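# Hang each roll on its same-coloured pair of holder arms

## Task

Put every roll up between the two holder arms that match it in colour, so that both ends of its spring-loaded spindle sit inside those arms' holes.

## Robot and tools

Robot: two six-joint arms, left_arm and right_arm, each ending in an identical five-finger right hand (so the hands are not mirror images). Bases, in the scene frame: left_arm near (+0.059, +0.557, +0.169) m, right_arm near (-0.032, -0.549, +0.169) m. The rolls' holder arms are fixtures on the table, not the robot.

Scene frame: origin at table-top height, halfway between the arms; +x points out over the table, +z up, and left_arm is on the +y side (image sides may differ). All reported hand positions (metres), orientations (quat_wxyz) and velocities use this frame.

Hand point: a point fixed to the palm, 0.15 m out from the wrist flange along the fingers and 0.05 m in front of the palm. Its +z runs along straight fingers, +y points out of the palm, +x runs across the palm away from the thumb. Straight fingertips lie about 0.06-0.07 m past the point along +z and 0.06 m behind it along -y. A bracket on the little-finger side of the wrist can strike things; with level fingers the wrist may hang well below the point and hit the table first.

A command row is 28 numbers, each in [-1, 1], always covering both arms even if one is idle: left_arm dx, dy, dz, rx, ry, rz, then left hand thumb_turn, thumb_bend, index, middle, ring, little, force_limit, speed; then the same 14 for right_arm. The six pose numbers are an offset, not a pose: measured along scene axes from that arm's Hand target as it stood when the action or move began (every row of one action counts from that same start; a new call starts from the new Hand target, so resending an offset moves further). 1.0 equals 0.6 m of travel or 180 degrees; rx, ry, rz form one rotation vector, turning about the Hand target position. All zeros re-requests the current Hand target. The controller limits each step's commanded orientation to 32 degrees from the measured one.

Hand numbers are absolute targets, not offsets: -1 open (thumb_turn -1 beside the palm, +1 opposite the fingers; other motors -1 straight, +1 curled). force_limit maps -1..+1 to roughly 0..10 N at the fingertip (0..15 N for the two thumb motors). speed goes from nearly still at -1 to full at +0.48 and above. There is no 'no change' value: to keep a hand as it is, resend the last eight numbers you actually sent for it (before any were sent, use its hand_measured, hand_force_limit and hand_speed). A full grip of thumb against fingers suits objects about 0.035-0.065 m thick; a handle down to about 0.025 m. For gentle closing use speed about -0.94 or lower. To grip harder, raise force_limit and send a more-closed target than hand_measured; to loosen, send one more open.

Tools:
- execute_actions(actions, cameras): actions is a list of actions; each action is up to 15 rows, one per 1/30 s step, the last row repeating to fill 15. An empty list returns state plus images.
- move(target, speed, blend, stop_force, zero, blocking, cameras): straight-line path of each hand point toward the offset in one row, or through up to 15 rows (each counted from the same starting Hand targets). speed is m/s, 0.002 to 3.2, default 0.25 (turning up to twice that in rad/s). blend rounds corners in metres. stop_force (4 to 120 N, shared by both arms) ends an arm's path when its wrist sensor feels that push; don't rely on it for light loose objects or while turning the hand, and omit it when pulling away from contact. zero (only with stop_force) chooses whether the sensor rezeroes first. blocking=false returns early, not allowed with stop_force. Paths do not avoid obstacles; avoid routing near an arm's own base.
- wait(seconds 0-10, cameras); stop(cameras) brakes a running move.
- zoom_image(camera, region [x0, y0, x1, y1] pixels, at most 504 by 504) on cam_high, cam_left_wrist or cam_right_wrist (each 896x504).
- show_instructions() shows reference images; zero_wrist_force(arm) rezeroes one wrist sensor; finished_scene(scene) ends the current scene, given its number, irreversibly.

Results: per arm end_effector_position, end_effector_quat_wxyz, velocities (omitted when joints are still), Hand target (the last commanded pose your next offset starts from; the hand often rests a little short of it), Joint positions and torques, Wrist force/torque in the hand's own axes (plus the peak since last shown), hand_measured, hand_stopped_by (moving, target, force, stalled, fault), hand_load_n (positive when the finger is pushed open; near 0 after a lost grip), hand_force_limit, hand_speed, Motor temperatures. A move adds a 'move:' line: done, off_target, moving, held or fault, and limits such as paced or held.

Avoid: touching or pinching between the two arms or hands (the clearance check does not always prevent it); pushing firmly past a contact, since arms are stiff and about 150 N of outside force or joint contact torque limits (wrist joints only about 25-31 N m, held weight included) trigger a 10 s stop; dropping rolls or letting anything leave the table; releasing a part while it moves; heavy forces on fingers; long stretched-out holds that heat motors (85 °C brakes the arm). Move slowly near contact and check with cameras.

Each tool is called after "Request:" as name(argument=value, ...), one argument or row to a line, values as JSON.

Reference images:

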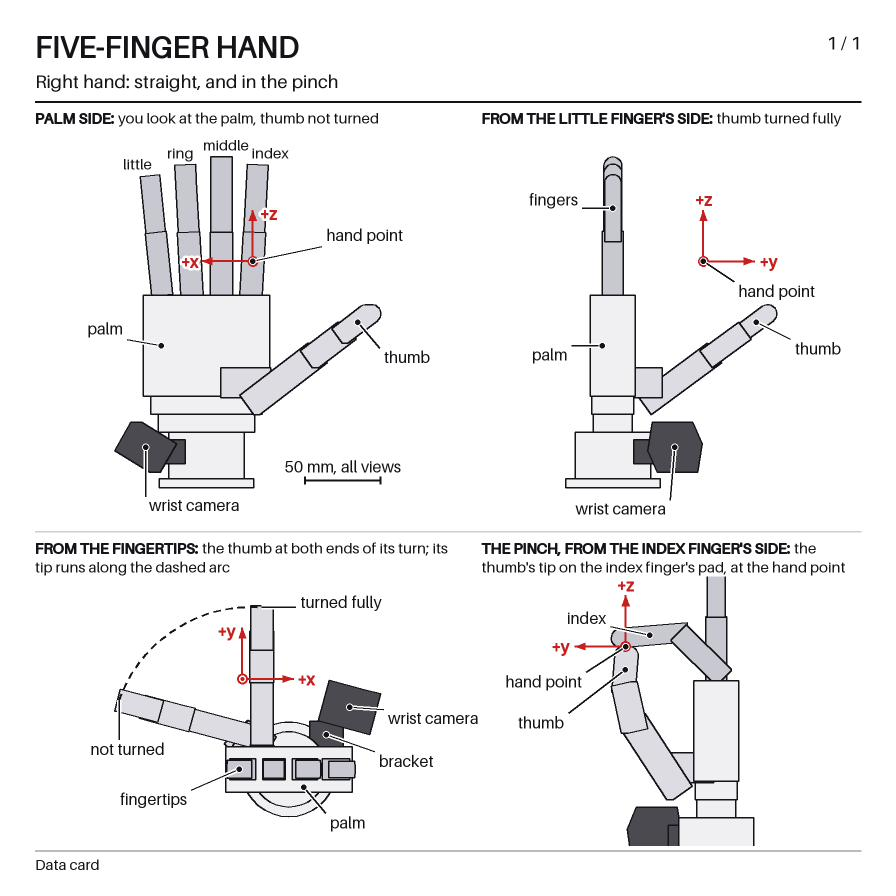

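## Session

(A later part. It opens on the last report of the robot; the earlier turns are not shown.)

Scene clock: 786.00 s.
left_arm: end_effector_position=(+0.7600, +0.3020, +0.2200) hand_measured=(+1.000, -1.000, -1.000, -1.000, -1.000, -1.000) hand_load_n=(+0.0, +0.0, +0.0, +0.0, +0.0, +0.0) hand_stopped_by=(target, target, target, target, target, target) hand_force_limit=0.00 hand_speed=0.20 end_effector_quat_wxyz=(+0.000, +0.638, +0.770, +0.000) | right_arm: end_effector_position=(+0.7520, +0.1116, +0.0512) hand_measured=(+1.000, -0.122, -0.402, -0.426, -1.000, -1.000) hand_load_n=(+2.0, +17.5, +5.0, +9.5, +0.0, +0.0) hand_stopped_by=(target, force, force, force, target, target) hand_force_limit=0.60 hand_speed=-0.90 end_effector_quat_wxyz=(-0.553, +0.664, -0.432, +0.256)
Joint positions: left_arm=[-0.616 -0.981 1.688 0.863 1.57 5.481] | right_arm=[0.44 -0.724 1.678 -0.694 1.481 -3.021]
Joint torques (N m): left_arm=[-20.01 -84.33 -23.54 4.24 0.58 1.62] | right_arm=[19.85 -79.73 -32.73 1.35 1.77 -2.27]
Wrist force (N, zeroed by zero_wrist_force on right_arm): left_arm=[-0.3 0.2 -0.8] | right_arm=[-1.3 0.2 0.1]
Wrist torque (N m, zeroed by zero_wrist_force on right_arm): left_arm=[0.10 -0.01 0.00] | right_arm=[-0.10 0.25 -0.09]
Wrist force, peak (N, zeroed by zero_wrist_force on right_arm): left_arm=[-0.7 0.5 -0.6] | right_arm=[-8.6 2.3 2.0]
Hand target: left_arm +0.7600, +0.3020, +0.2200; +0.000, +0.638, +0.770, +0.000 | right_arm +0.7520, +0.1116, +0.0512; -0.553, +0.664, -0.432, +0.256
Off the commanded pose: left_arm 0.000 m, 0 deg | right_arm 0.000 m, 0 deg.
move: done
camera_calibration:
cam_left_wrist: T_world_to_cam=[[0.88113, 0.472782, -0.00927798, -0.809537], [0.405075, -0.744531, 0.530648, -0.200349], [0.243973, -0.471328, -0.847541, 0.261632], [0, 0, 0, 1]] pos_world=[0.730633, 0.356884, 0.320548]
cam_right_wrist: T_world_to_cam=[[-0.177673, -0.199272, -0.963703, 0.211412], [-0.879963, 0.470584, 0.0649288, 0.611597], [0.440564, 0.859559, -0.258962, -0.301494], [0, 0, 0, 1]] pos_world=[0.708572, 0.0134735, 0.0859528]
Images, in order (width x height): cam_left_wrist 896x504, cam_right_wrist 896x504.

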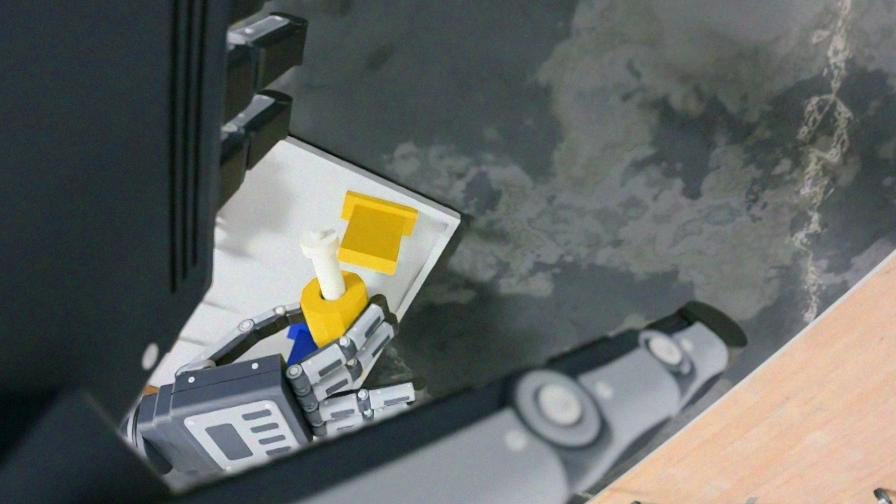

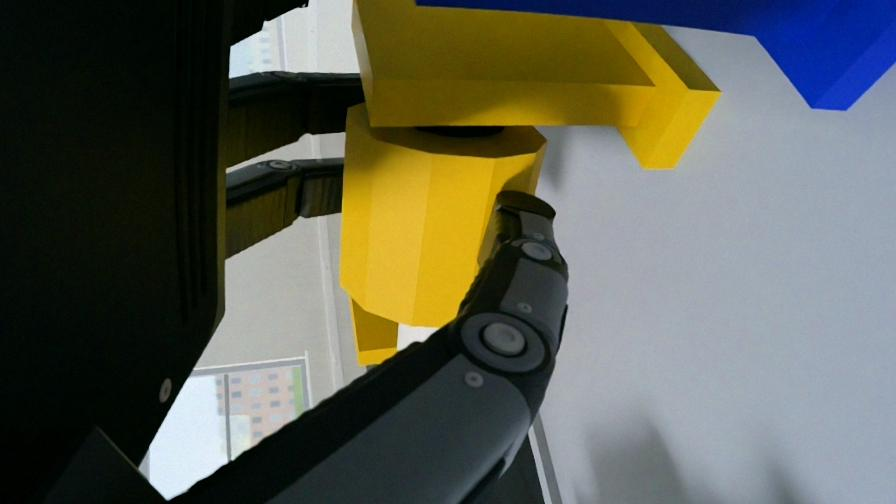

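Request:
move(
  target=[0.0335,-0.1282,-0.185,0,0,0,1,-1,-1,-1,-1,-1,0,0.2,0,0,0,0,0,0,1,0.25,-0.15,-0.15,-1,-1,0.6,-0.9],
  speed=0.12,
  cameras=["cam_left_wrist","cam_right_wrist","cam_high"],
)

Request:
zoom_image(
  camera="cam_left_wrist",
  region=[200, 60, 440, 300],
)

Scene clock: 789.77 s.
left_arm: end_effector_position=(+0.7801, +0.2252, +0.1091) hand_measured=(+1.000, -1.000, -1.000, -1.000, -1.000, -1.000) hand_load_n=(+0.0, +0.0, +0.0, +0.0, +0.0, +0.0) hand_stopped_by=(target, target, target, target, target, target) hand_force_limit=0.00 hand_speed=0.20 end_effector_quat_wxyz=(+0.000, +0.638, +0.770, +0.000) | right_arm: end_effector_position=(+0.7520, +0.1116, +0.0512) hand_measured=(+1.000, -0.122, -0.402, -0.426, -1.000, -1.000) hand_load_n=(+2.5, +18.0, +5.0, +9.5, +0.0, +0.0) hand_stopped_by=(target, force, force, force, target, target) hand_force_limit=0.60 hand_speed=-0.90 end_effector_quat_wxyz=(-0.553, +0.664, -0.432, +0.256)
Joint positions: left_arm=[-0.688 -0.797 1.6 0.767 1.57 5.409] | right_arm=[0.44 -0.724 1.678 -0.694 1.481 -3.022]
Joint torques (N m): left_arm=[-22.74 -72.87 -29.74 1.37 -2.09 -2.76] | right_arm=[18.28 -80.53 -32.87 1.07 2.01 -2]
Wrist force (N, zeroed by zero_wrist_force on right_arm): left_arm=[-0.3 -0.3 0.0] | right_arm=[-1.2 0.7 0.4]
Wrist torque (N m, zeroed by zero_wrist_force on right_arm): left_arm=[-0.03 0.02 0.31] | right_arm=[-0.03 0.23 -0.07]
Wrist force, peak (N, zeroed by zero_wrist_force on right_arm): left_arm=[-0.2 0.1 -1.3] | right_arm=[-1.7 0.8 0.6]
Hand target: left_arm +0.7801, +0.2251, +0.1090; +0.000, +0.638, +0.770, +0.000 | right_arm +0.7520, +0.1116, +0.0512; -0.553, +0.664, -0.432, +0.256
Off the commanded pose: left_arm 0.000 m, 0 deg | right_arm 0.000 m, 0 deg.
move: done
camera_calibration:
cam_left_wrist: T_world_to_cam=[[0.881131, 0.472782, -0.00927937, -0.79192], [0.405063, -0.744505, 0.530694, -0.206903], [0.243994, -0.471369, -0.847513, 0.126481], [0, 0, 0, 1]] pos_world=[0.750733, 0.279984, 0.209648]
cam_right_wrist: T_world_to_cam=[[-0.177544, -0.199446, -0.963691, 0.211325], [-0.879936, 0.470665, 0.0647048, 0.61146], [0.44067, 0.859474, -0.259064, -0.301601], [0, 0, 0, 1]] pos_world=[0.708472, 0.0135736, 0.0859532]

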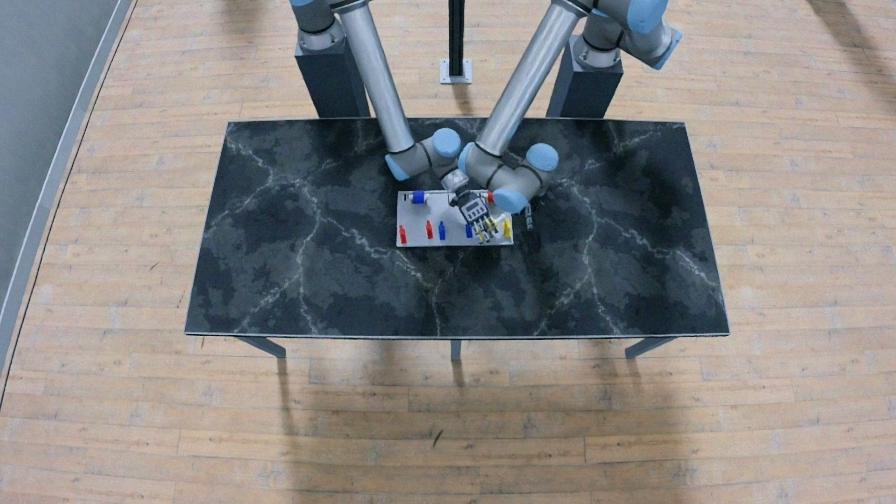

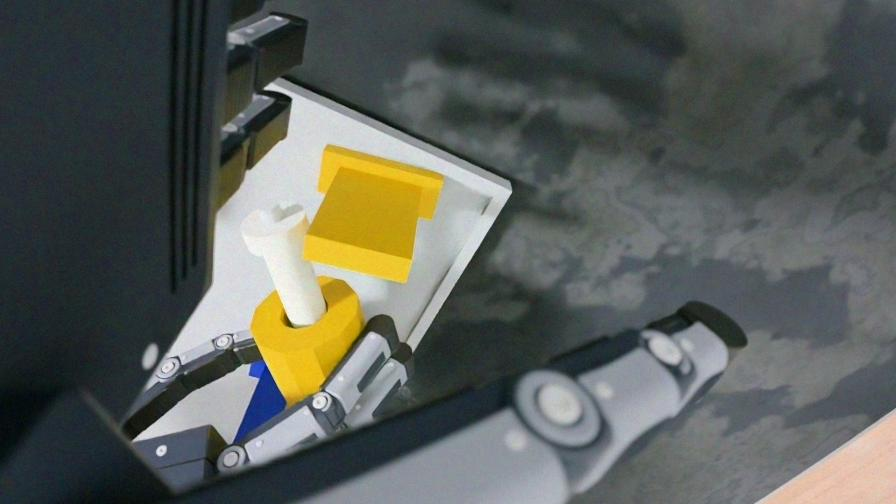

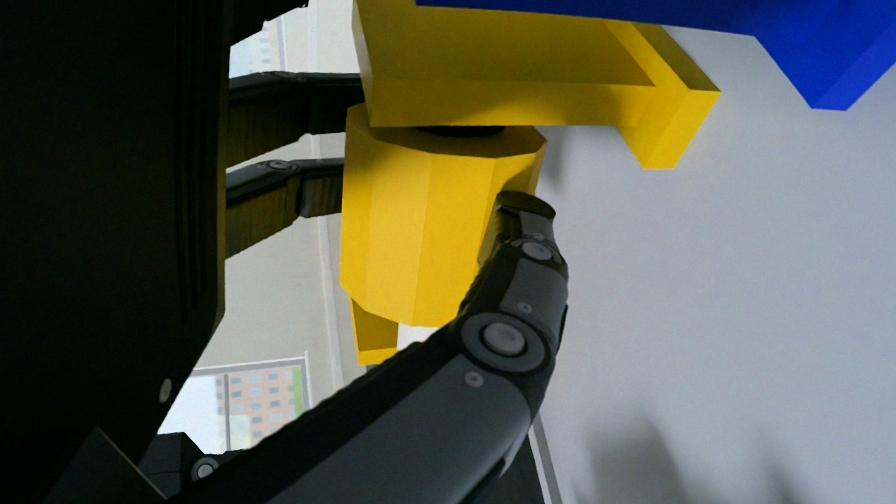

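Scaled by 2.100 from the camera's 896x504 image, which has a finer 1280x720 frame.

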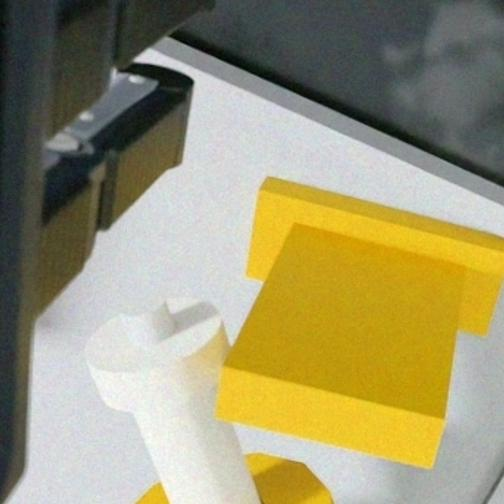

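Request:
zoom_image(
  camera="cam_left_wrist",
  region=[235, 190, 325, 270],
)

Scaled by 5.600 from the camera's 896x504 image, which has a finer 1280x720 frame.

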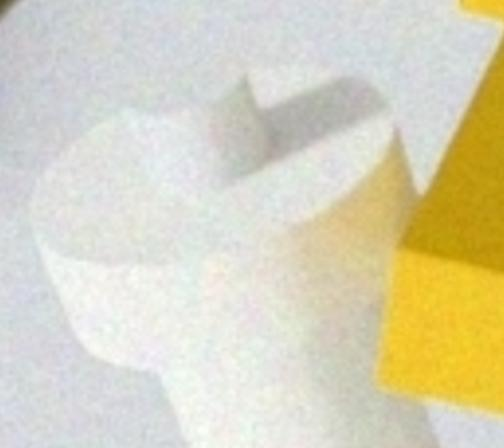

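Request:
move(
  target=[0.0082,-0.0383,0,0,0,0,1,-1,-1,-1,-1,-1,0,0.2,0,0,0,0,0,0,1,0.25,-0.15,-0.15,-1,-1,0.6,-0.9],
  speed=0.05,
  stop_force=5,
  cameras=["cam_left_wrist"],
)

Request:
zoom_image(
  camera="cam_left_wrist",
  region=[200, 60, 440, 300],
)

Scene clock: 794.73 s.
left_arm: end_effector_position=(+0.7850, +0.2021, +0.1090) hand_measured=(+1.000, -1.000, -1.000, -1.000, -1.000, -1.000) hand_load_n=(+0.0, +0.0, +0.0, +0.0, +0.0, +0.0) hand_stopped_by=(target, target, target, target, target, target) hand_force_limit=0.00 hand_speed=0.20 end_effector_quat_wxyz=(+0.000, +0.638, +0.770, +0.000) | right_arm: end_effector_position=(+0.7520, +0.1116, +0.0512) hand_measured=(+1.000, -0.122, -0.402, -0.426, -1.000, -1.000) hand_load_n=(+2.5, +18.0, +5.0, +9.5, +0.0, +0.0) hand_stopped_by=(target, force, force, force, target, target) hand_force_limit=0.60 hand_speed=-0.90 end_effector_quat_wxyz=(-0.553, +0.664, -0.432, +0.256)
Joint positions: left_arm=[-0.708 -0.779 1.564 0.785 1.57 5.388] | right_arm=[0.44 -0.724 1.678 -0.694 1.481 -3.022]
Joint torques (N m): left_arm=[-18.68 -76.22 -32.17 6.92 -2.21 -3.24] | right_arm=[20.59 -79.07 -32.71 1.15 1.79 -1.81]
Wrist force (N, zeroed by zero_wrist_force on right_arm): left_arm=[0.0 -0.3 -0.4] | right_arm=[-1.2 0.3 0.4]
Wrist torque (N m, zeroed by zero_wrist_force on right_arm): left_arm=[0.00 -0.03 0.33] | right_arm=[-0.09 0.22 -0.08]
Wrist force, peak (N, zeroed by zero_wrist_force on right_arm): left_arm=[-0.7 -0.5 -0.6] | right_arm=[-2.0 0.2 0.4]
Hand target: left_arm +0.7850, +0.2021, +0.1090; +0.000, +0.638, +0.770, +0.000 | right_arm +0.7520, +0.1116, +0.0512; -0.553, +0.664, -0.432, +0.256
Off the commanded pose: left_arm 0.000 m, 0 deg | right_arm 0.000 m, 0 deg.
move: done
camera_calibration:
cam_left_wrist: T_world_to_cam=[[0.88113, 0.472782, -0.00927798, -0.785453], [0.405075, -0.744531, 0.530648, -0.225993], [0.243973, -0.471328, -0.847541, 0.114345], [0, 0, 0, 1]] pos_world=[0.755733, 0.256984, 0.209548]
Images, in order (width x height): cam_left_wrist 896x504.

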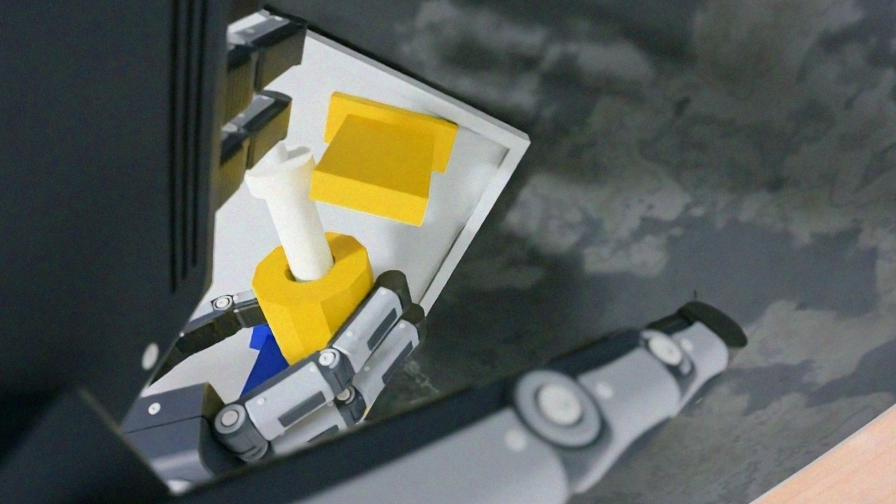

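Scaled by 2.100 from the camera's 896x504 image, which has a finer 1280x720 frame.

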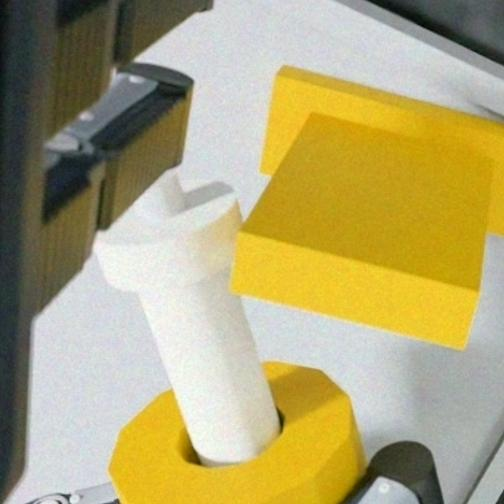

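Request:
move(
  target=[0.0139,-0.0208,0,0,0,0,1,-1,-1,-1,-1,-1,0,0.2,0,0,0,0,0,0,1,0.25,-0.15,-0.15,-1,-1,0.6,-0.9],
  speed=0.015,
  stop_force=4,
  cameras=["cam_left_wrist"],
)

Request:
zoom_image(
  camera="cam_left_wrist",
  region=[200, 60, 440, 300],
)

Scene clock: 797.37 s.
left_arm: end_effector_position=(+0.7862, +0.2003, +0.1090) hand_measured=(+1.000, -1.000, -1.000, -1.000, -1.000, -1.000) hand_load_n=(+0.0, +0.0, +0.0, +0.0, +0.0, +0.0) hand_stopped_by=(target, target, target, target, target, target) hand_force_limit=0.00 hand_speed=0.20 end_effector_quat_wxyz=(+0.000, +0.638, +0.770, +0.000) | right_arm: end_effector_position=(+0.7520, +0.1116, +0.0512) hand_measured=(+1.000, -0.122, -0.402, -0.426, -1.000, -1.000) hand_load_n=(+2.5, +18.0, +5.5, +9.5, +0.0, +0.0) hand_stopped_by=(target, force, force, force, target, target) hand_force_limit=0.60 hand_speed=-0.90 end_effector_quat_wxyz=(-0.553, +0.664, -0.432, +0.256)
Joint positions: left_arm=[-0.709 -0.777 1.559 0.788 1.57 5.388] | right_arm=[0.44 -0.724 1.678 -0.694 1.481 -3.022]
Joint torques (N m): left_arm=[11.25 -93.16 -19.64 0.62 0.24 0.39] | right_arm=[19.26 -80.11 -32.38 1.17 1.21 -1.66]
Wrist force (N, zeroed by zero_wrist_force on right_arm): left_arm=[2.6 -1.0 -0.6] | right_arm=[-1.5 0.3 0.5]
Wrist torque (N m, zeroed by zero_wrist_force on right_arm): left_arm=[0.08 0.13 0.48] | right_arm=[-0.07 0.26 -0.09]
Wrist force, peak (N, zeroed by zero_wrist_force on right_arm): left_arm=[4.2 -1.1 -0.6] | right_arm=[-1.8 0.5 0.3]
Hand target: left_arm +0.7862, +0.2003, +0.1090; +0.000, +0.638, +0.770, +0.000 (not the last commanded pose) | right_arm +0.7520, +0.1116, +0.0512; -0.553, +0.664, -0.432, +0.256
Off the commanded pose: left_arm 0.013 m, 0 deg | right_arm 0.000 m, 0 deg.
move: contact (left_arm)
camera_calibration:
cam_left_wrist: T_world_to_cam=[[0.881137, 0.472771, -0.0092137, -0.785675], [0.405054, -0.744587, 0.530586, -0.227775], [0.243985, -0.471251, -0.847581, 0.113183], [0, 0, 0, 1]] pos_world=[0.756933, 0.255183, 0.209548]
Images, in order (width x height): cam_left_wrist 896x504.

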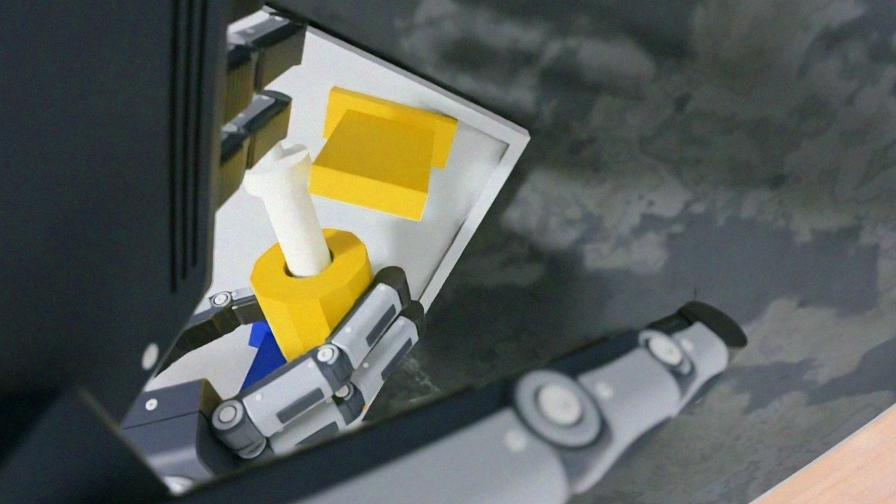

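Scaled by 2.100 from the camera's 896x504 image, which has a finer 1280x720 frame.

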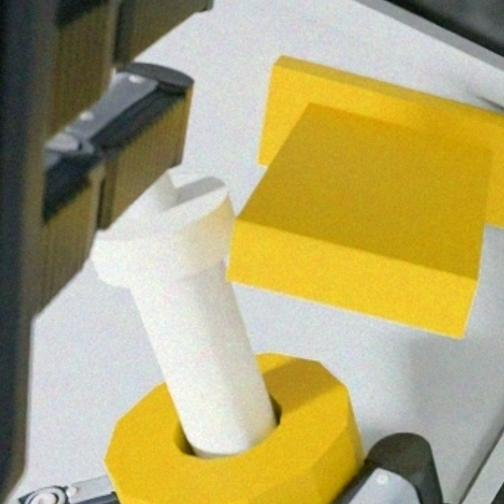

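Request:
move(
  target=[0.0096,-0.0144,0,0,0,0,1,-1,-1,-1,-1,-1,0,0.2,0,0,0,0,0,0,1,0.25,-0.15,-0.15,-1,-1,0.6,-0.9],
  speed=0.015,
  stop_force=9,
  cameras=["cam_left_wrist","cam_right_wrist"],
)

Request:
zoom_image(
  camera="cam_left_wrist",
  region=[200, 60, 440, 300],
)

Scene clock: 800.03 s.
left_arm: end_effector_position=(+0.7920, +0.1917, +0.1090) hand_measured=(+1.000, -1.000, -1.000, -1.000, -1.000, -1.000) hand_load_n=(+0.0, +0.0, +0.5, +0.0, +0.0, +0.0) hand_stopped_by=(target, target, target, target, target, target) hand_force_limit=0.00 hand_speed=0.20 end_effector_quat_wxyz=(+0.000, +0.638, +0.770, +0.000) | right_arm: end_effector_position=(+0.7520, +0.1116, +0.0512) hand_measured=(+1.000, -0.122, -0.402, -0.426, -1.000, -1.000) hand_load_n=(+2.5, +17.5, +5.5, +9.5, +0.0, +0.0) hand_stopped_by=(target, force, force, force, target, target) hand_force_limit=0.60 hand_speed=-0.90 end_effector_quat_wxyz=(-0.553, +0.664, -0.432, +0.256)
Joint positions: left_arm=[-0.713 -0.766 1.537 0.8 1.57 5.384] | right_arm=[0.44 -0.724 1.678 -0.694 1.481 -3.022]
Joint torques (N m): left_arm=[-25.61 -77.71 -37.66 3.82 0.58 -2.96] | right_arm=[21.56 -79.49 -31.52 1.1 0.79 -1.63]
Wrist force (N, zeroed by zero_wrist_force on right_arm): left_arm=[7.0 -3.4 -0.3] | right_arm=[-1.3 -0.1 0.2]
Wrist torque (N m, zeroed by zero_wrist_force on right_arm): left_arm=[0.15 0.37 0.75] | right_arm=[-0.11 0.24 -0.08]
Wrist force, peak (N, zeroed by zero_wrist_force on right_arm): left_arm=[7.3 -3.3 -1.1] | right_arm=[-1.8 0.4 0.0]
Hand target: left_arm +0.7920, +0.1917, +0.1090; +0.000, +0.638, +0.770, +0.000 | right_arm +0.7520, +0.1116, +0.0512; -0.553, +0.664, -0.432, +0.256
Off the commanded pose: left_arm 0.000 m, 0 deg | right_arm 0.000 m, 0 deg.
move: done
camera_calibration:
cam_left_wrist: T_world_to_cam=[[0.881137, 0.472771, -0.0092137, -0.786584], [0.405054, -0.744587, 0.530586, -0.236562], [0.243985, -0.471251, -0.847581, 0.107693], [0, 0, 0, 1]] pos_world=[0.762633, 0.246483, 0.209548]
cam_right_wrist: T_world_to_cam=[[-0.177544, -0.199446, -0.963691, 0.211325], [-0.879936, 0.470665, 0.0647048, 0.61146], [0.44067, 0.859474, -0.259064, -0.301601], [0, 0, 0, 1]] pos_world=[0.708472, 0.0135736, 0.0859532]
Images, in order (width x height): cam_left_wrist 896x504, cam_right_wrist 896x504.

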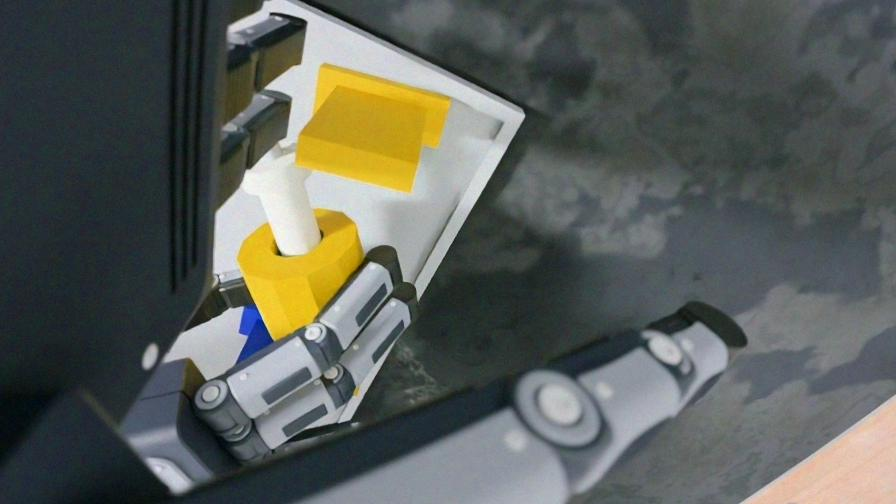

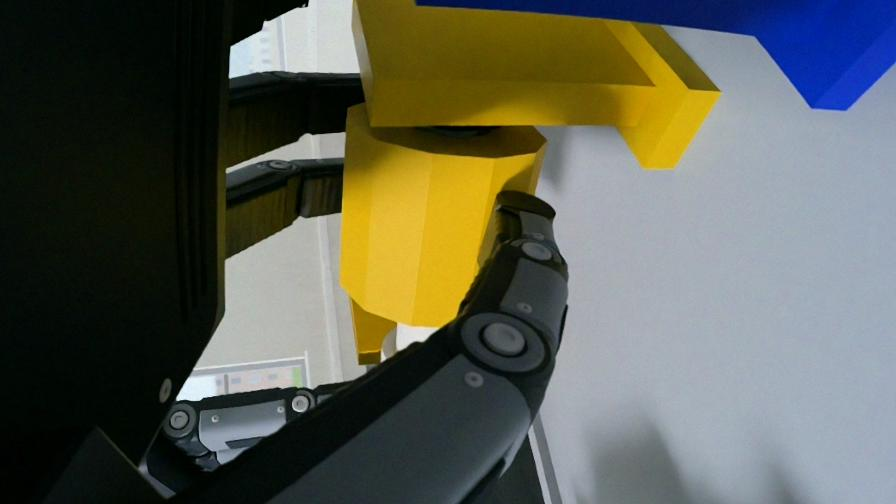

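Scaled by 2.100 from the camera's 896x504 image, which has a finer 1280x720 frame.

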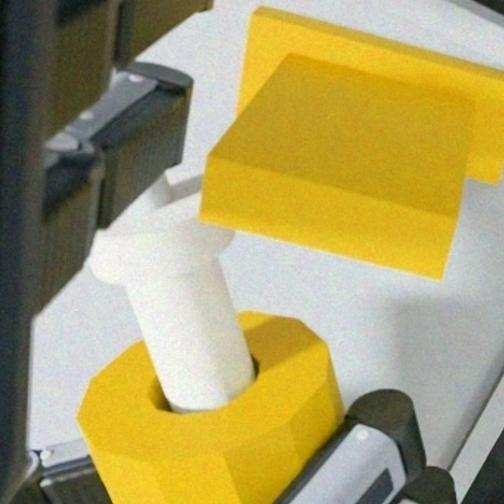

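Request:
move(
  target=[
    [0.0068,0.0026,0,0,0,0,1,-1,-1,-1,-1,-1,0,0.2,0.0038,0.0047,0,0,0,-0.025,1,0.25,-0.15,-0.15,-1,-1,0.6,-0.9],
    [0.0135,0.0052,0,0,0,0,1,-1,-1,-1,-1,-1,0,0.2,0.0078,0.009,0,0,0,-0.05,1,0.25,-0.15,-0.15,-1,-1,0.6,-0.9],
  ],
  speed=0.02,
  stop_force=6,
  cameras=["cam_left_wrist","cam_right_wrist"],
)

Request:
zoom_image(
  camera="cam_left_wrist",
  region=[200, 60, 440, 300],
)

Scene clock: 806.87 s.
left_arm: end_effector_position=(+0.7965, +0.1934, +0.1090) hand_measured=(+1.000, -1.000, -1.000, -1.000, -1.000, -1.000) hand_load_n=(+0.0, +0.0, +1.0, +0.0, +0.0, +0.0) hand_stopped_by=(target, target, target, target, target, target) hand_force_limit=0.00 hand_speed=0.20 end_effector_quat_wxyz=(+0.000, +0.638, +0.770, +0.000) | right_arm: end_effector_position=(+0.7567, +0.1170, +0.0512) hand_measured=(+1.000, -0.122, -0.402, -0.426, -1.000, -1.000) hand_load_n=(+1.5, +18.0, +4.5, +10.0, +0.0, +0.0) hand_stopped_by=(target, force, force, force, target, target) hand_force_limit=0.60 hand_speed=-0.90 end_effector_quat_wxyz=(-0.532, +0.628, -0.483, +0.298)
Joint positions: left_arm=[-0.707 -0.762 1.529 0.804 1.57 5.39] | right_arm=[0.493 -0.714 1.654 -0.679 1.684 -2.967]
Joint torques (N m): left_arm=[-23.11 -96.72 -28.02 -1.16 -0.74 -1.99] | right_arm=[15 -77.9 -34.13 1.26 4.03 1.86]
Wrist force (N, zeroed by zero_wrist_force on right_arm): left_arm=[8.6 -6.9 -0.3] | right_arm=[-5.2 -0.5 -2.6]
Wrist torque (N m, zeroed by zero_wrist_force on right_arm): left_arm=[0.42 0.44 0.85] | right_arm=[-0.08 0.02 -0.40]
Wrist force, peak (N, zeroed by zero_wrist_force on right_arm): left_arm=[8.9 -9.8 -0.4] | right_arm=[-5.5 -0.2 -2.3]
Hand target: left_arm +0.7965, +0.1934, +0.1090; +0.000, +0.638, +0.770, +0.000 (not the last commanded pose) | right_arm +0.7567, +0.1170, +0.0512; -0.532, +0.628, -0.483, +0.298
Off the commanded pose: left_arm 0.004 m, 0 deg | right_arm 0.000 m, 0 deg.
move: contact (left_arm)
camera_calibration:
cam_left_wrist: T_world_to_cam=[[0.881159, 0.472728, -0.00928781, -0.791479], [0.405062, -0.744607, 0.530552, -0.23708], [0.243891, -0.471263, -0.847601, 0.107498], [0, 0, 0, 1]] pos_world=[0.767233, 0.248283, 0.209548]
cam_right_wrist: T_world_to_cam=[[-0.206554, -0.169203, -0.963694, 0.231647], [-0.795501, 0.602486, 0.0647215, 0.533843], [0.569661, 0.779988, -0.259047, -0.396579], [0, 0, 0, 1]] pos_world=[0.698436, 0.0268897, 0.0859532]
Images, in order (width x height): cam_left_wrist 896x504, cam_right_wrist 896x504.

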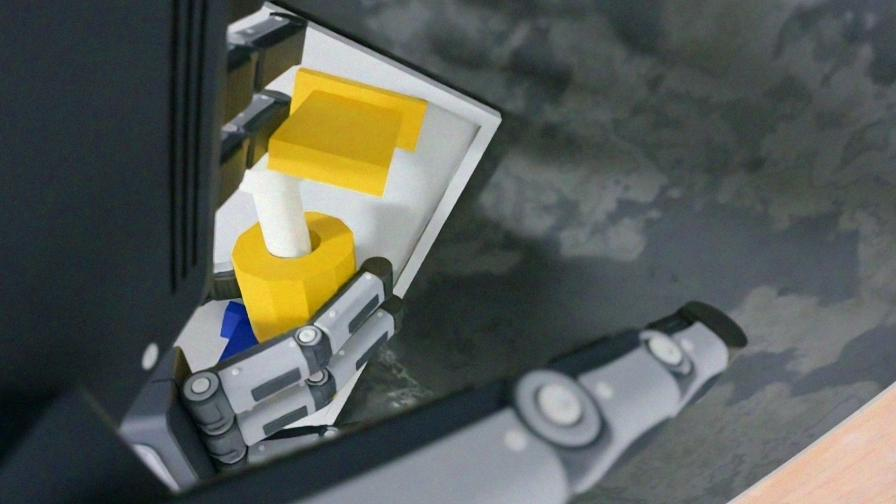

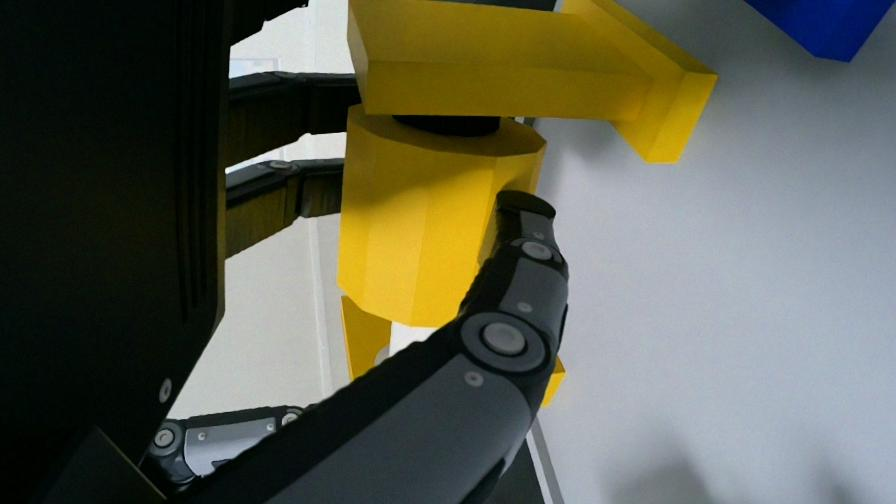

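Scaled by 2.100 from the camera's 896x504 image, which has a finer 1280x720 frame.

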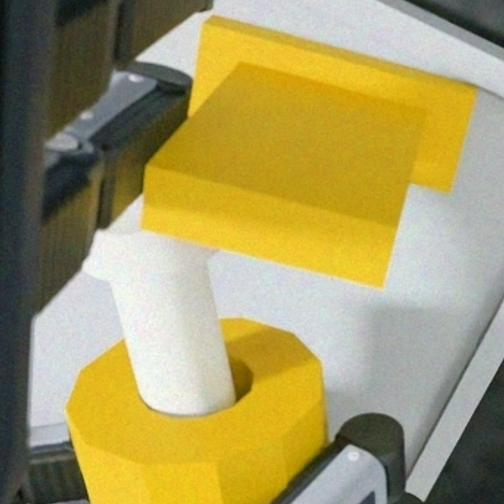

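Request:
move(
  target=[-0.0013,-0.0003,0,0,0,0,1,-1,-1,-1,-1,-1,0,0.2,0.0081,0.0068,0,0,0,-0.0444,1,0.25,-0.15,-0.15,-1,-1,0.6,-0.9],
  speed=0.02,
  stop_force=7,
  cameras=["cam_left_wrist","cam_right_wrist"],
)

Request:
zoom_image(
  camera="cam_left_wrist",
  region=[200, 60, 440, 300],
)

Request:
zoom_image(
  camera="cam_right_wrist",
  region=[290, 60, 560, 420],
)

Scene clock: 812.67 s.
left_arm: end_effector_position=(+0.7957, +0.1933, +0.1090) hand_measured=(+1.000, -1.000, -1.000, -1.000, -1.000, -1.000) hand_load_n=(+0.0, +0.0, +0.0, +0.0, +0.0, +0.0) hand_stopped_by=(target, target, target, target, target, target) hand_force_limit=0.00 hand_speed=0.20 end_effector_quat_wxyz=(+0.000, +0.638, +0.770, +0.000) | right_arm: end_effector_position=(+0.7575, +0.1177, +0.0512) hand_measured=(+1.000, -0.122, -0.402, -0.426, -1.000, -1.000) hand_load_n=(-0.5, +20.0, +2.0, +9.0, +0.0, +0.0) hand_stopped_by=(target, force, force, force, target, target) hand_force_limit=0.60 hand_speed=-0.90 end_effector_quat_wxyz=(-0.528, +0.623, -0.491, +0.305)
Joint positions: left_arm=[-0.708 -0.763 1.53 0.803 1.57 5.389] | right_arm=[0.501 -0.711 1.649 -0.675 1.716 -2.959]
Joint torques (N m): left_arm=[-22.05 -95.15 -21.32 0.19 -0.39 -1.72] | right_arm=[-23.11 -102.7 -22.59 -6.35 -0.34 -1.35]
Wrist force (N, zeroed by zero_wrist_force on right_arm): left_arm=[5.6 -1.0 -2.2] | right_arm=[-3.2 4.4 -5.6]
Wrist torque (N m, zeroed by zero_wrist_force on right_arm): left_arm=[0.15 0.19 0.64] | right_arm=[-0.14 -0.01 -0.40]
Wrist force, peak (N, zeroed by zero_wrist_force on right_arm): left_arm=[8.9 -6.9 -0.8] | right_arm=[-3.5 2.7 -9.0]
Hand target: left_arm +0.7957, +0.1933, +0.1090; +0.000, +0.638, +0.770, +0.000 | right_arm +0.7575, +0.1177, +0.0512; -0.528, +0.623, -0.491, +0.305 (not the last commanded pose)
Off the commanded pose: left_arm 0.000 m, 0 deg | right_arm 0.005 m, 7 deg.
move: contact (right_arm)
camera_calibration:
cam_left_wrist: T_world_to_cam=[[0.881159, 0.472728, -0.00928781, -0.79068], [0.405062, -0.744607, 0.530552, -0.236905], [0.243891, -0.471263, -0.847601, 0.107599], [0, 0, 0, 1]] pos_world=[0.766433, 0.248083, 0.209548]
cam_right_wrist: T_world_to_cam=[[-0.210666, -0.164204, -0.963668, 0.234437], [-0.78059, 0.621685, 0.0647118, 0.520459], [0.588472, 0.765862, -0.259144, -0.410143], [0, 0, 0, 1]] pos_world=[0.697011, 0.0290478, 0.0859532]
Images, in order (width x height): cam_left_wrist 896x504, cam_right_wrist 896x504.

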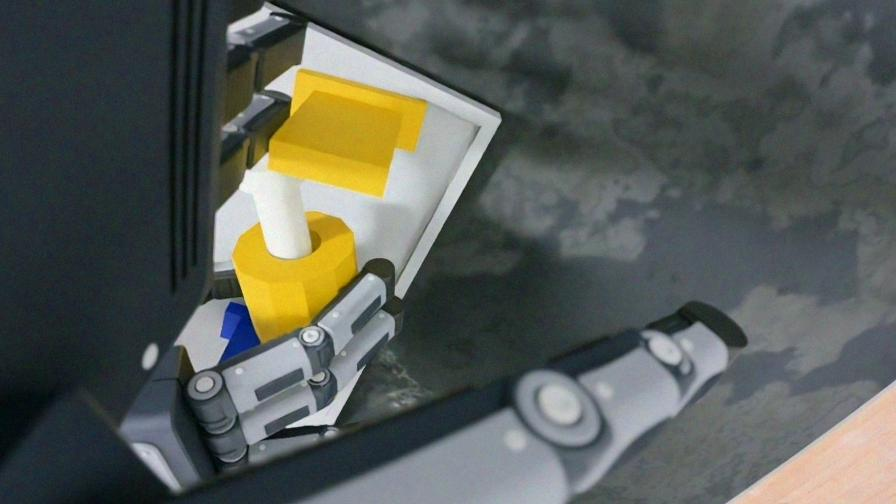

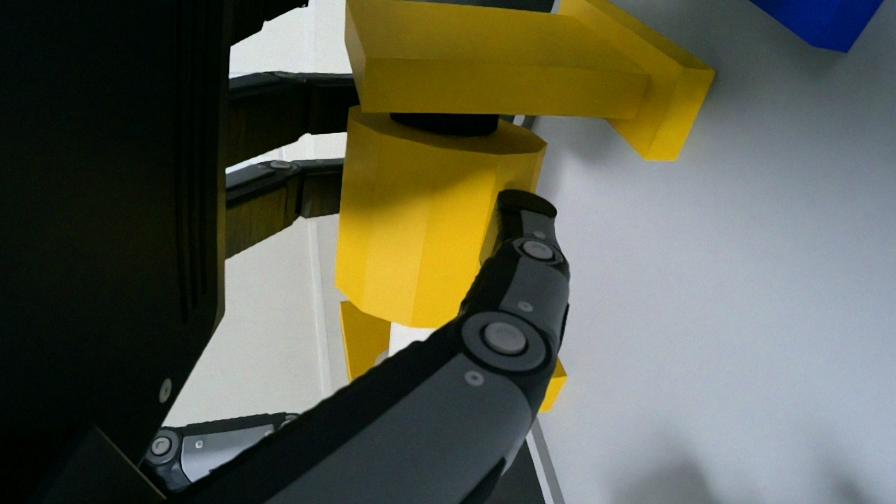

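Scaled by 2.100 from the camera's 896x504 image, which has a finer 1280x720 frame.

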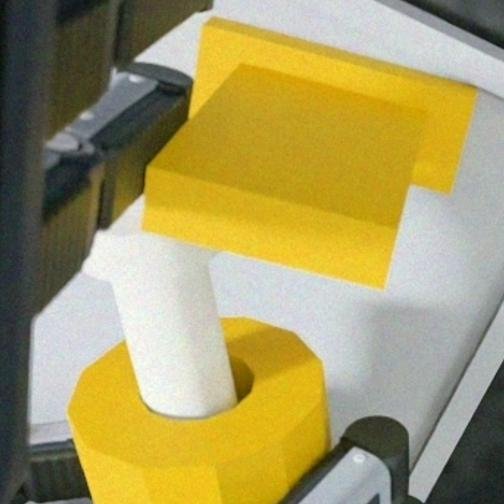

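Scaled by 1.400 from the camera's 896x504 image, which has a finer 1280x720 frame.

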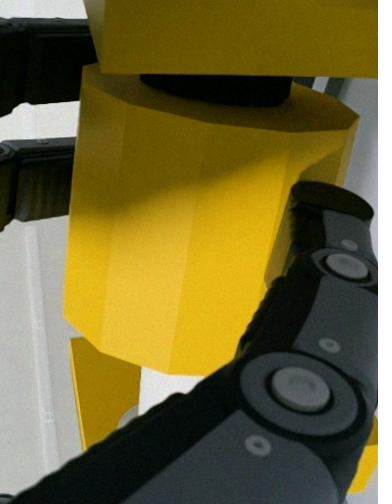

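Request:
move(
  target=[
    [0,0,0,0,0,0,1,-1,-1,-1,-1,-1,0,0.2,-0.0019,-0.0018,0,0,0,0.0111,1,0.25,-0.15,-0.15,-1,-1,0.6,-0.9],
    [0.0005,-0.0063,0,0,0,0,1,-1,-1,-1,-1,-1,0,0.2,-0.0019,-0.0018,0,0,0,0.0111,1,0.25,-0.15,-0.15,-1,-1,0.6,-0.9],
  ],
  speed=0.015,
  stop_force=8,
  cameras=["cam_left_wrist"],
)

Request:
zoom_image(
  camera="cam_left_wrist",
  region=[200, 60, 440, 300],
)

Scene clock: 818.70 s.
left_arm: end_effector_position=(+0.7960, +0.1895, +0.1090) hand_measured=(+1.000, -1.000, -1.000, -1.000, -1.000, -1.000) hand_load_n=(+0.0, +0.0, +0.0, +0.0, +0.0, +0.0) hand_stopped_by=(target, target, target, target, target, target) hand_force_limit=0.00 hand_speed=0.20 end_effector_quat_wxyz=(+0.000, +0.638, +0.770, +0.000) | right_arm: end_effector_position=(+0.7563, +0.1166, +0.0512) hand_measured=(+1.000, -0.122, -0.402, -0.426, -1.000, -1.000) hand_load_n=(+0.5, +18.5, +3.0, +10.0, +0.0, +0.0) hand_stopped_by=(target, force, force, force, target, target) hand_force_limit=0.60 hand_speed=-0.90 end_effector_quat_wxyz=(-0.533, +0.631, -0.480, +0.296)
Joint positions: left_arm=[-0.712 -0.76 1.525 0.806 1.57 5.385] | right_arm=[0.49 -0.715 1.657 -0.681 1.671 -2.971]
Joint torques (N m): left_arm=[-26.9 -77.87 -37.52 3.02 -0.09 -2.06] | right_arm=[-18.51 -100.89 -23.46 -5.24 -1.47 -1.2]
Wrist force (N, zeroed by zero_wrist_force on right_arm): left_arm=[10.4 -0.9 -1.7] | right_arm=[-1.5 2.1 -2.6]
Wrist torque (N m, zeroed by zero_wrist_force on right_arm): left_arm=[0.15 0.48 0.94] | right_arm=[-0.08 0.16 -0.35]
Wrist force, peak (N, zeroed by zero_wrist_force on right_arm): left_arm=[10.5 -0.9 -2.0] | right_arm=[-4.1 4.3 -6.0]
Hand target: left_arm +0.7960, +0.1895, +0.1090; +0.000, +0.638, +0.770, +0.000 | right_arm +0.7563, +0.1166, +0.0512; -0.533, +0.631, -0.480, +0.296
Off the commanded pose: left_arm 0.000 m, 0 deg | right_arm 0.000 m, 0 deg.
move: done
camera_calibration:
cam_left_wrist: T_world_to_cam=[[0.881159, 0.472728, -0.00928781, -0.789148], [0.405062, -0.744607, 0.530552, -0.239856], [0.243891, -0.471263, -0.847601, 0.105735], [0, 0, 0, 1]] pos_world=[0.766733, 0.244283, 0.209548]
Images, in order (width x height): cam_left_wrist 896x504.

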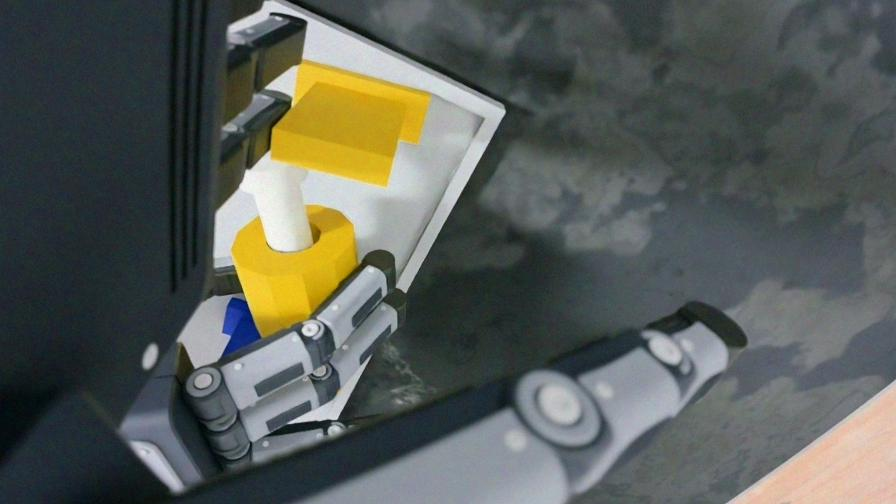

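Scaled by 2.100 from the camera's 896x504 image, which has a finer 1280x720 frame.

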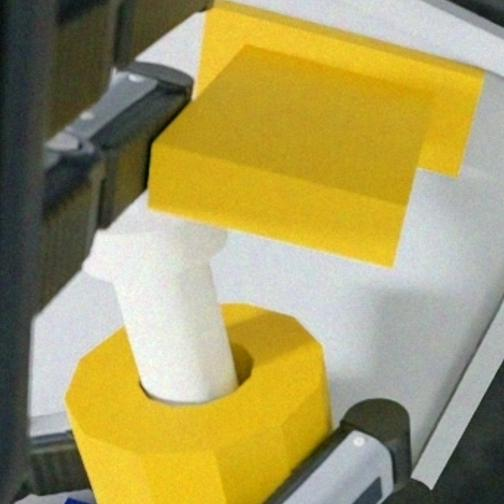

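Request:
move(
  target=[0,0,0,0,0,0,1,-1,-1,-1,-1,-1,0,0.2,0.0091,0.0077,0,0,0,-0.05,1,0.25,-0.15,-0.15,-1,-1,0.6,-0.9],
  speed=0.02,
  stop_force=11,
  cameras=["cam_left_wrist","cam_right_wrist"],
)

Request:
zoom_image(
  camera="cam_left_wrist",
  region=[200, 60, 440, 300],
)

Request:
zoom_image(
  camera="cam_right_wrist",
  region=[290, 60, 560, 420],
)

Scene clock: 824.60 s.
left_arm: end_effector_position=(+0.7961, +0.1895, +0.1090) hand_measured=(+1.000, -1.000, -1.000, -1.000, -1.000, -1.000) hand_load_n=(+0.0, +0.0, -2.5, +0.0, +0.0, +0.0) hand_stopped_by=(target, target, target, target, target, target) hand_force_limit=0.00 hand_speed=0.20 end_effector_quat_wxyz=(+0.000, +0.638, +0.770, +0.000) | right_arm: end_effector_position=(+0.7618, +0.1213, +0.0512) hand_measured=(+1.000, -0.124, -0.402, -0.426, -1.000, -1.000) hand_load_n=(-7.5, +25.5, +0.0, +16.0, +0.0, +0.0) hand_stopped_by=(target, force, force, force, target, target) hand_force_limit=0.60 hand_speed=-0.90 end_effector_quat_wxyz=(-0.508, +0.591, -0.528, +0.336)
Joint positions: left_arm=[-0.712 -0.76 1.525 0.806 1.57 5.385] | right_arm=[0.541 -0.695 1.612 -0.645 1.872 -2.915]
Joint torques (N m): left_arm=[-28.44 -77.68 -25.66 -0.4 2.07 -1.71] | right_arm=[21.09 -89.66 -40.54 -1.06 1.51 3.08]
Wrist force (N, zeroed by zero_wrist_force on right_arm): left_arm=[13.1 1.7 -4.4] | right_arm=[4.1 4.7 -4.5]
Wrist torque (N m, zeroed by zero_wrist_force on right_arm): left_arm=[0.13 0.68 1.06] | right_arm=[-0.11 -0.13 -0.53]
Wrist force, peak (N, zeroed by zero_wrist_force on right_arm): left_arm=[15.6 1.9 -3.3] | right_arm=[4.5 6.7 -10.2]
Hand target: left_arm +0.7960, +0.1895, +0.1090; +0.000, +0.638, +0.770, +0.000 | right_arm +0.7618, +0.1213, +0.0512; -0.508, +0.591, -0.528, +0.336
Off the commanded pose: left_arm 0.000 m, 0 deg | right_arm 0.000 m, 0 deg.
move: done
camera_calibration:
cam_left_wrist: T_world_to_cam=[[0.881137, 0.472771, -0.0092137, -0.789156], [0.405054, -0.744587, 0.530586, -0.239861], [0.243985, -0.471251, -0.847581, 0.105656], [0, 0, 0, 1]] pos_world=[0.766733, 0.244283, 0.209548]
cam_right_wrist: T_world_to_cam=[[-0.229119, -0.137304, -0.963666, 0.246726], [-0.698952, 0.712236, 0.0647017, 0.448443], [0.677474, 0.688381, -0.259155, -0.473819], [0, 0, 0, 1]] pos_world=[0.690969, 0.040647, 0.0859532]
Images, in order (width x height): cam_left_wrist 896x504, cam_right_wrist 896x504.

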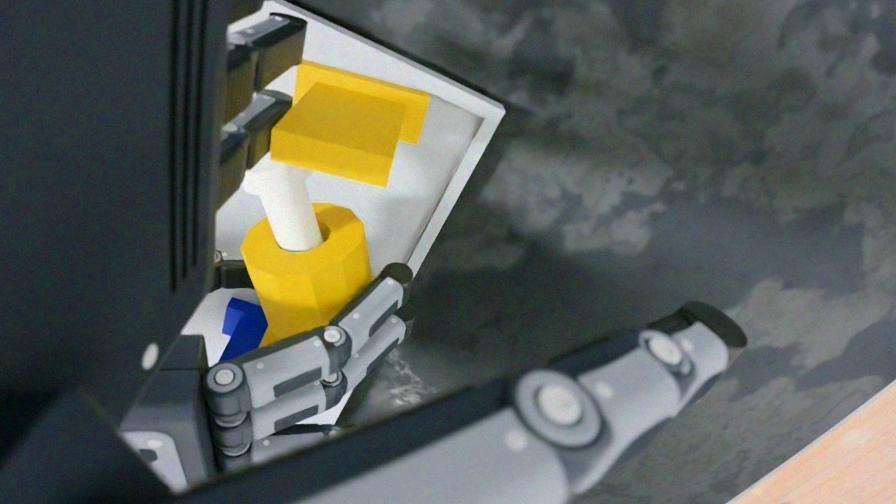

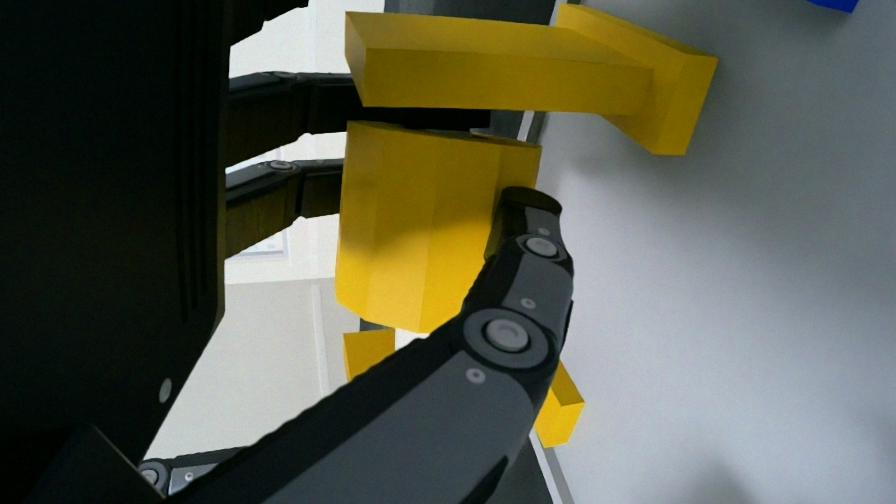

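Scaled by 2.100 from the camera's 896x504 image, which has a finer 1280x720 frame.

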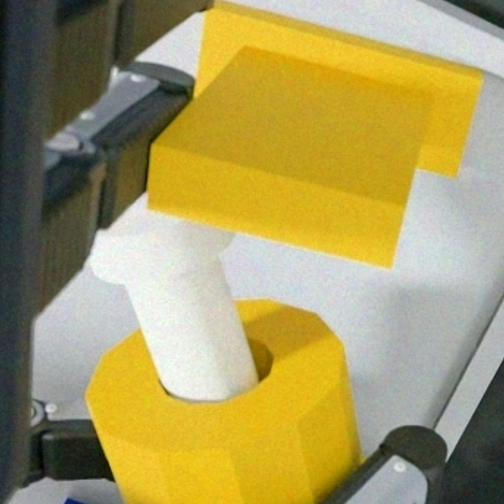

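Scaled by 1.400 from the camera's 896x504 image, which has a finer 1280x720 frame.

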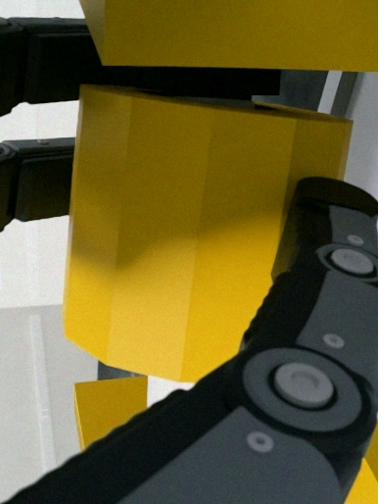

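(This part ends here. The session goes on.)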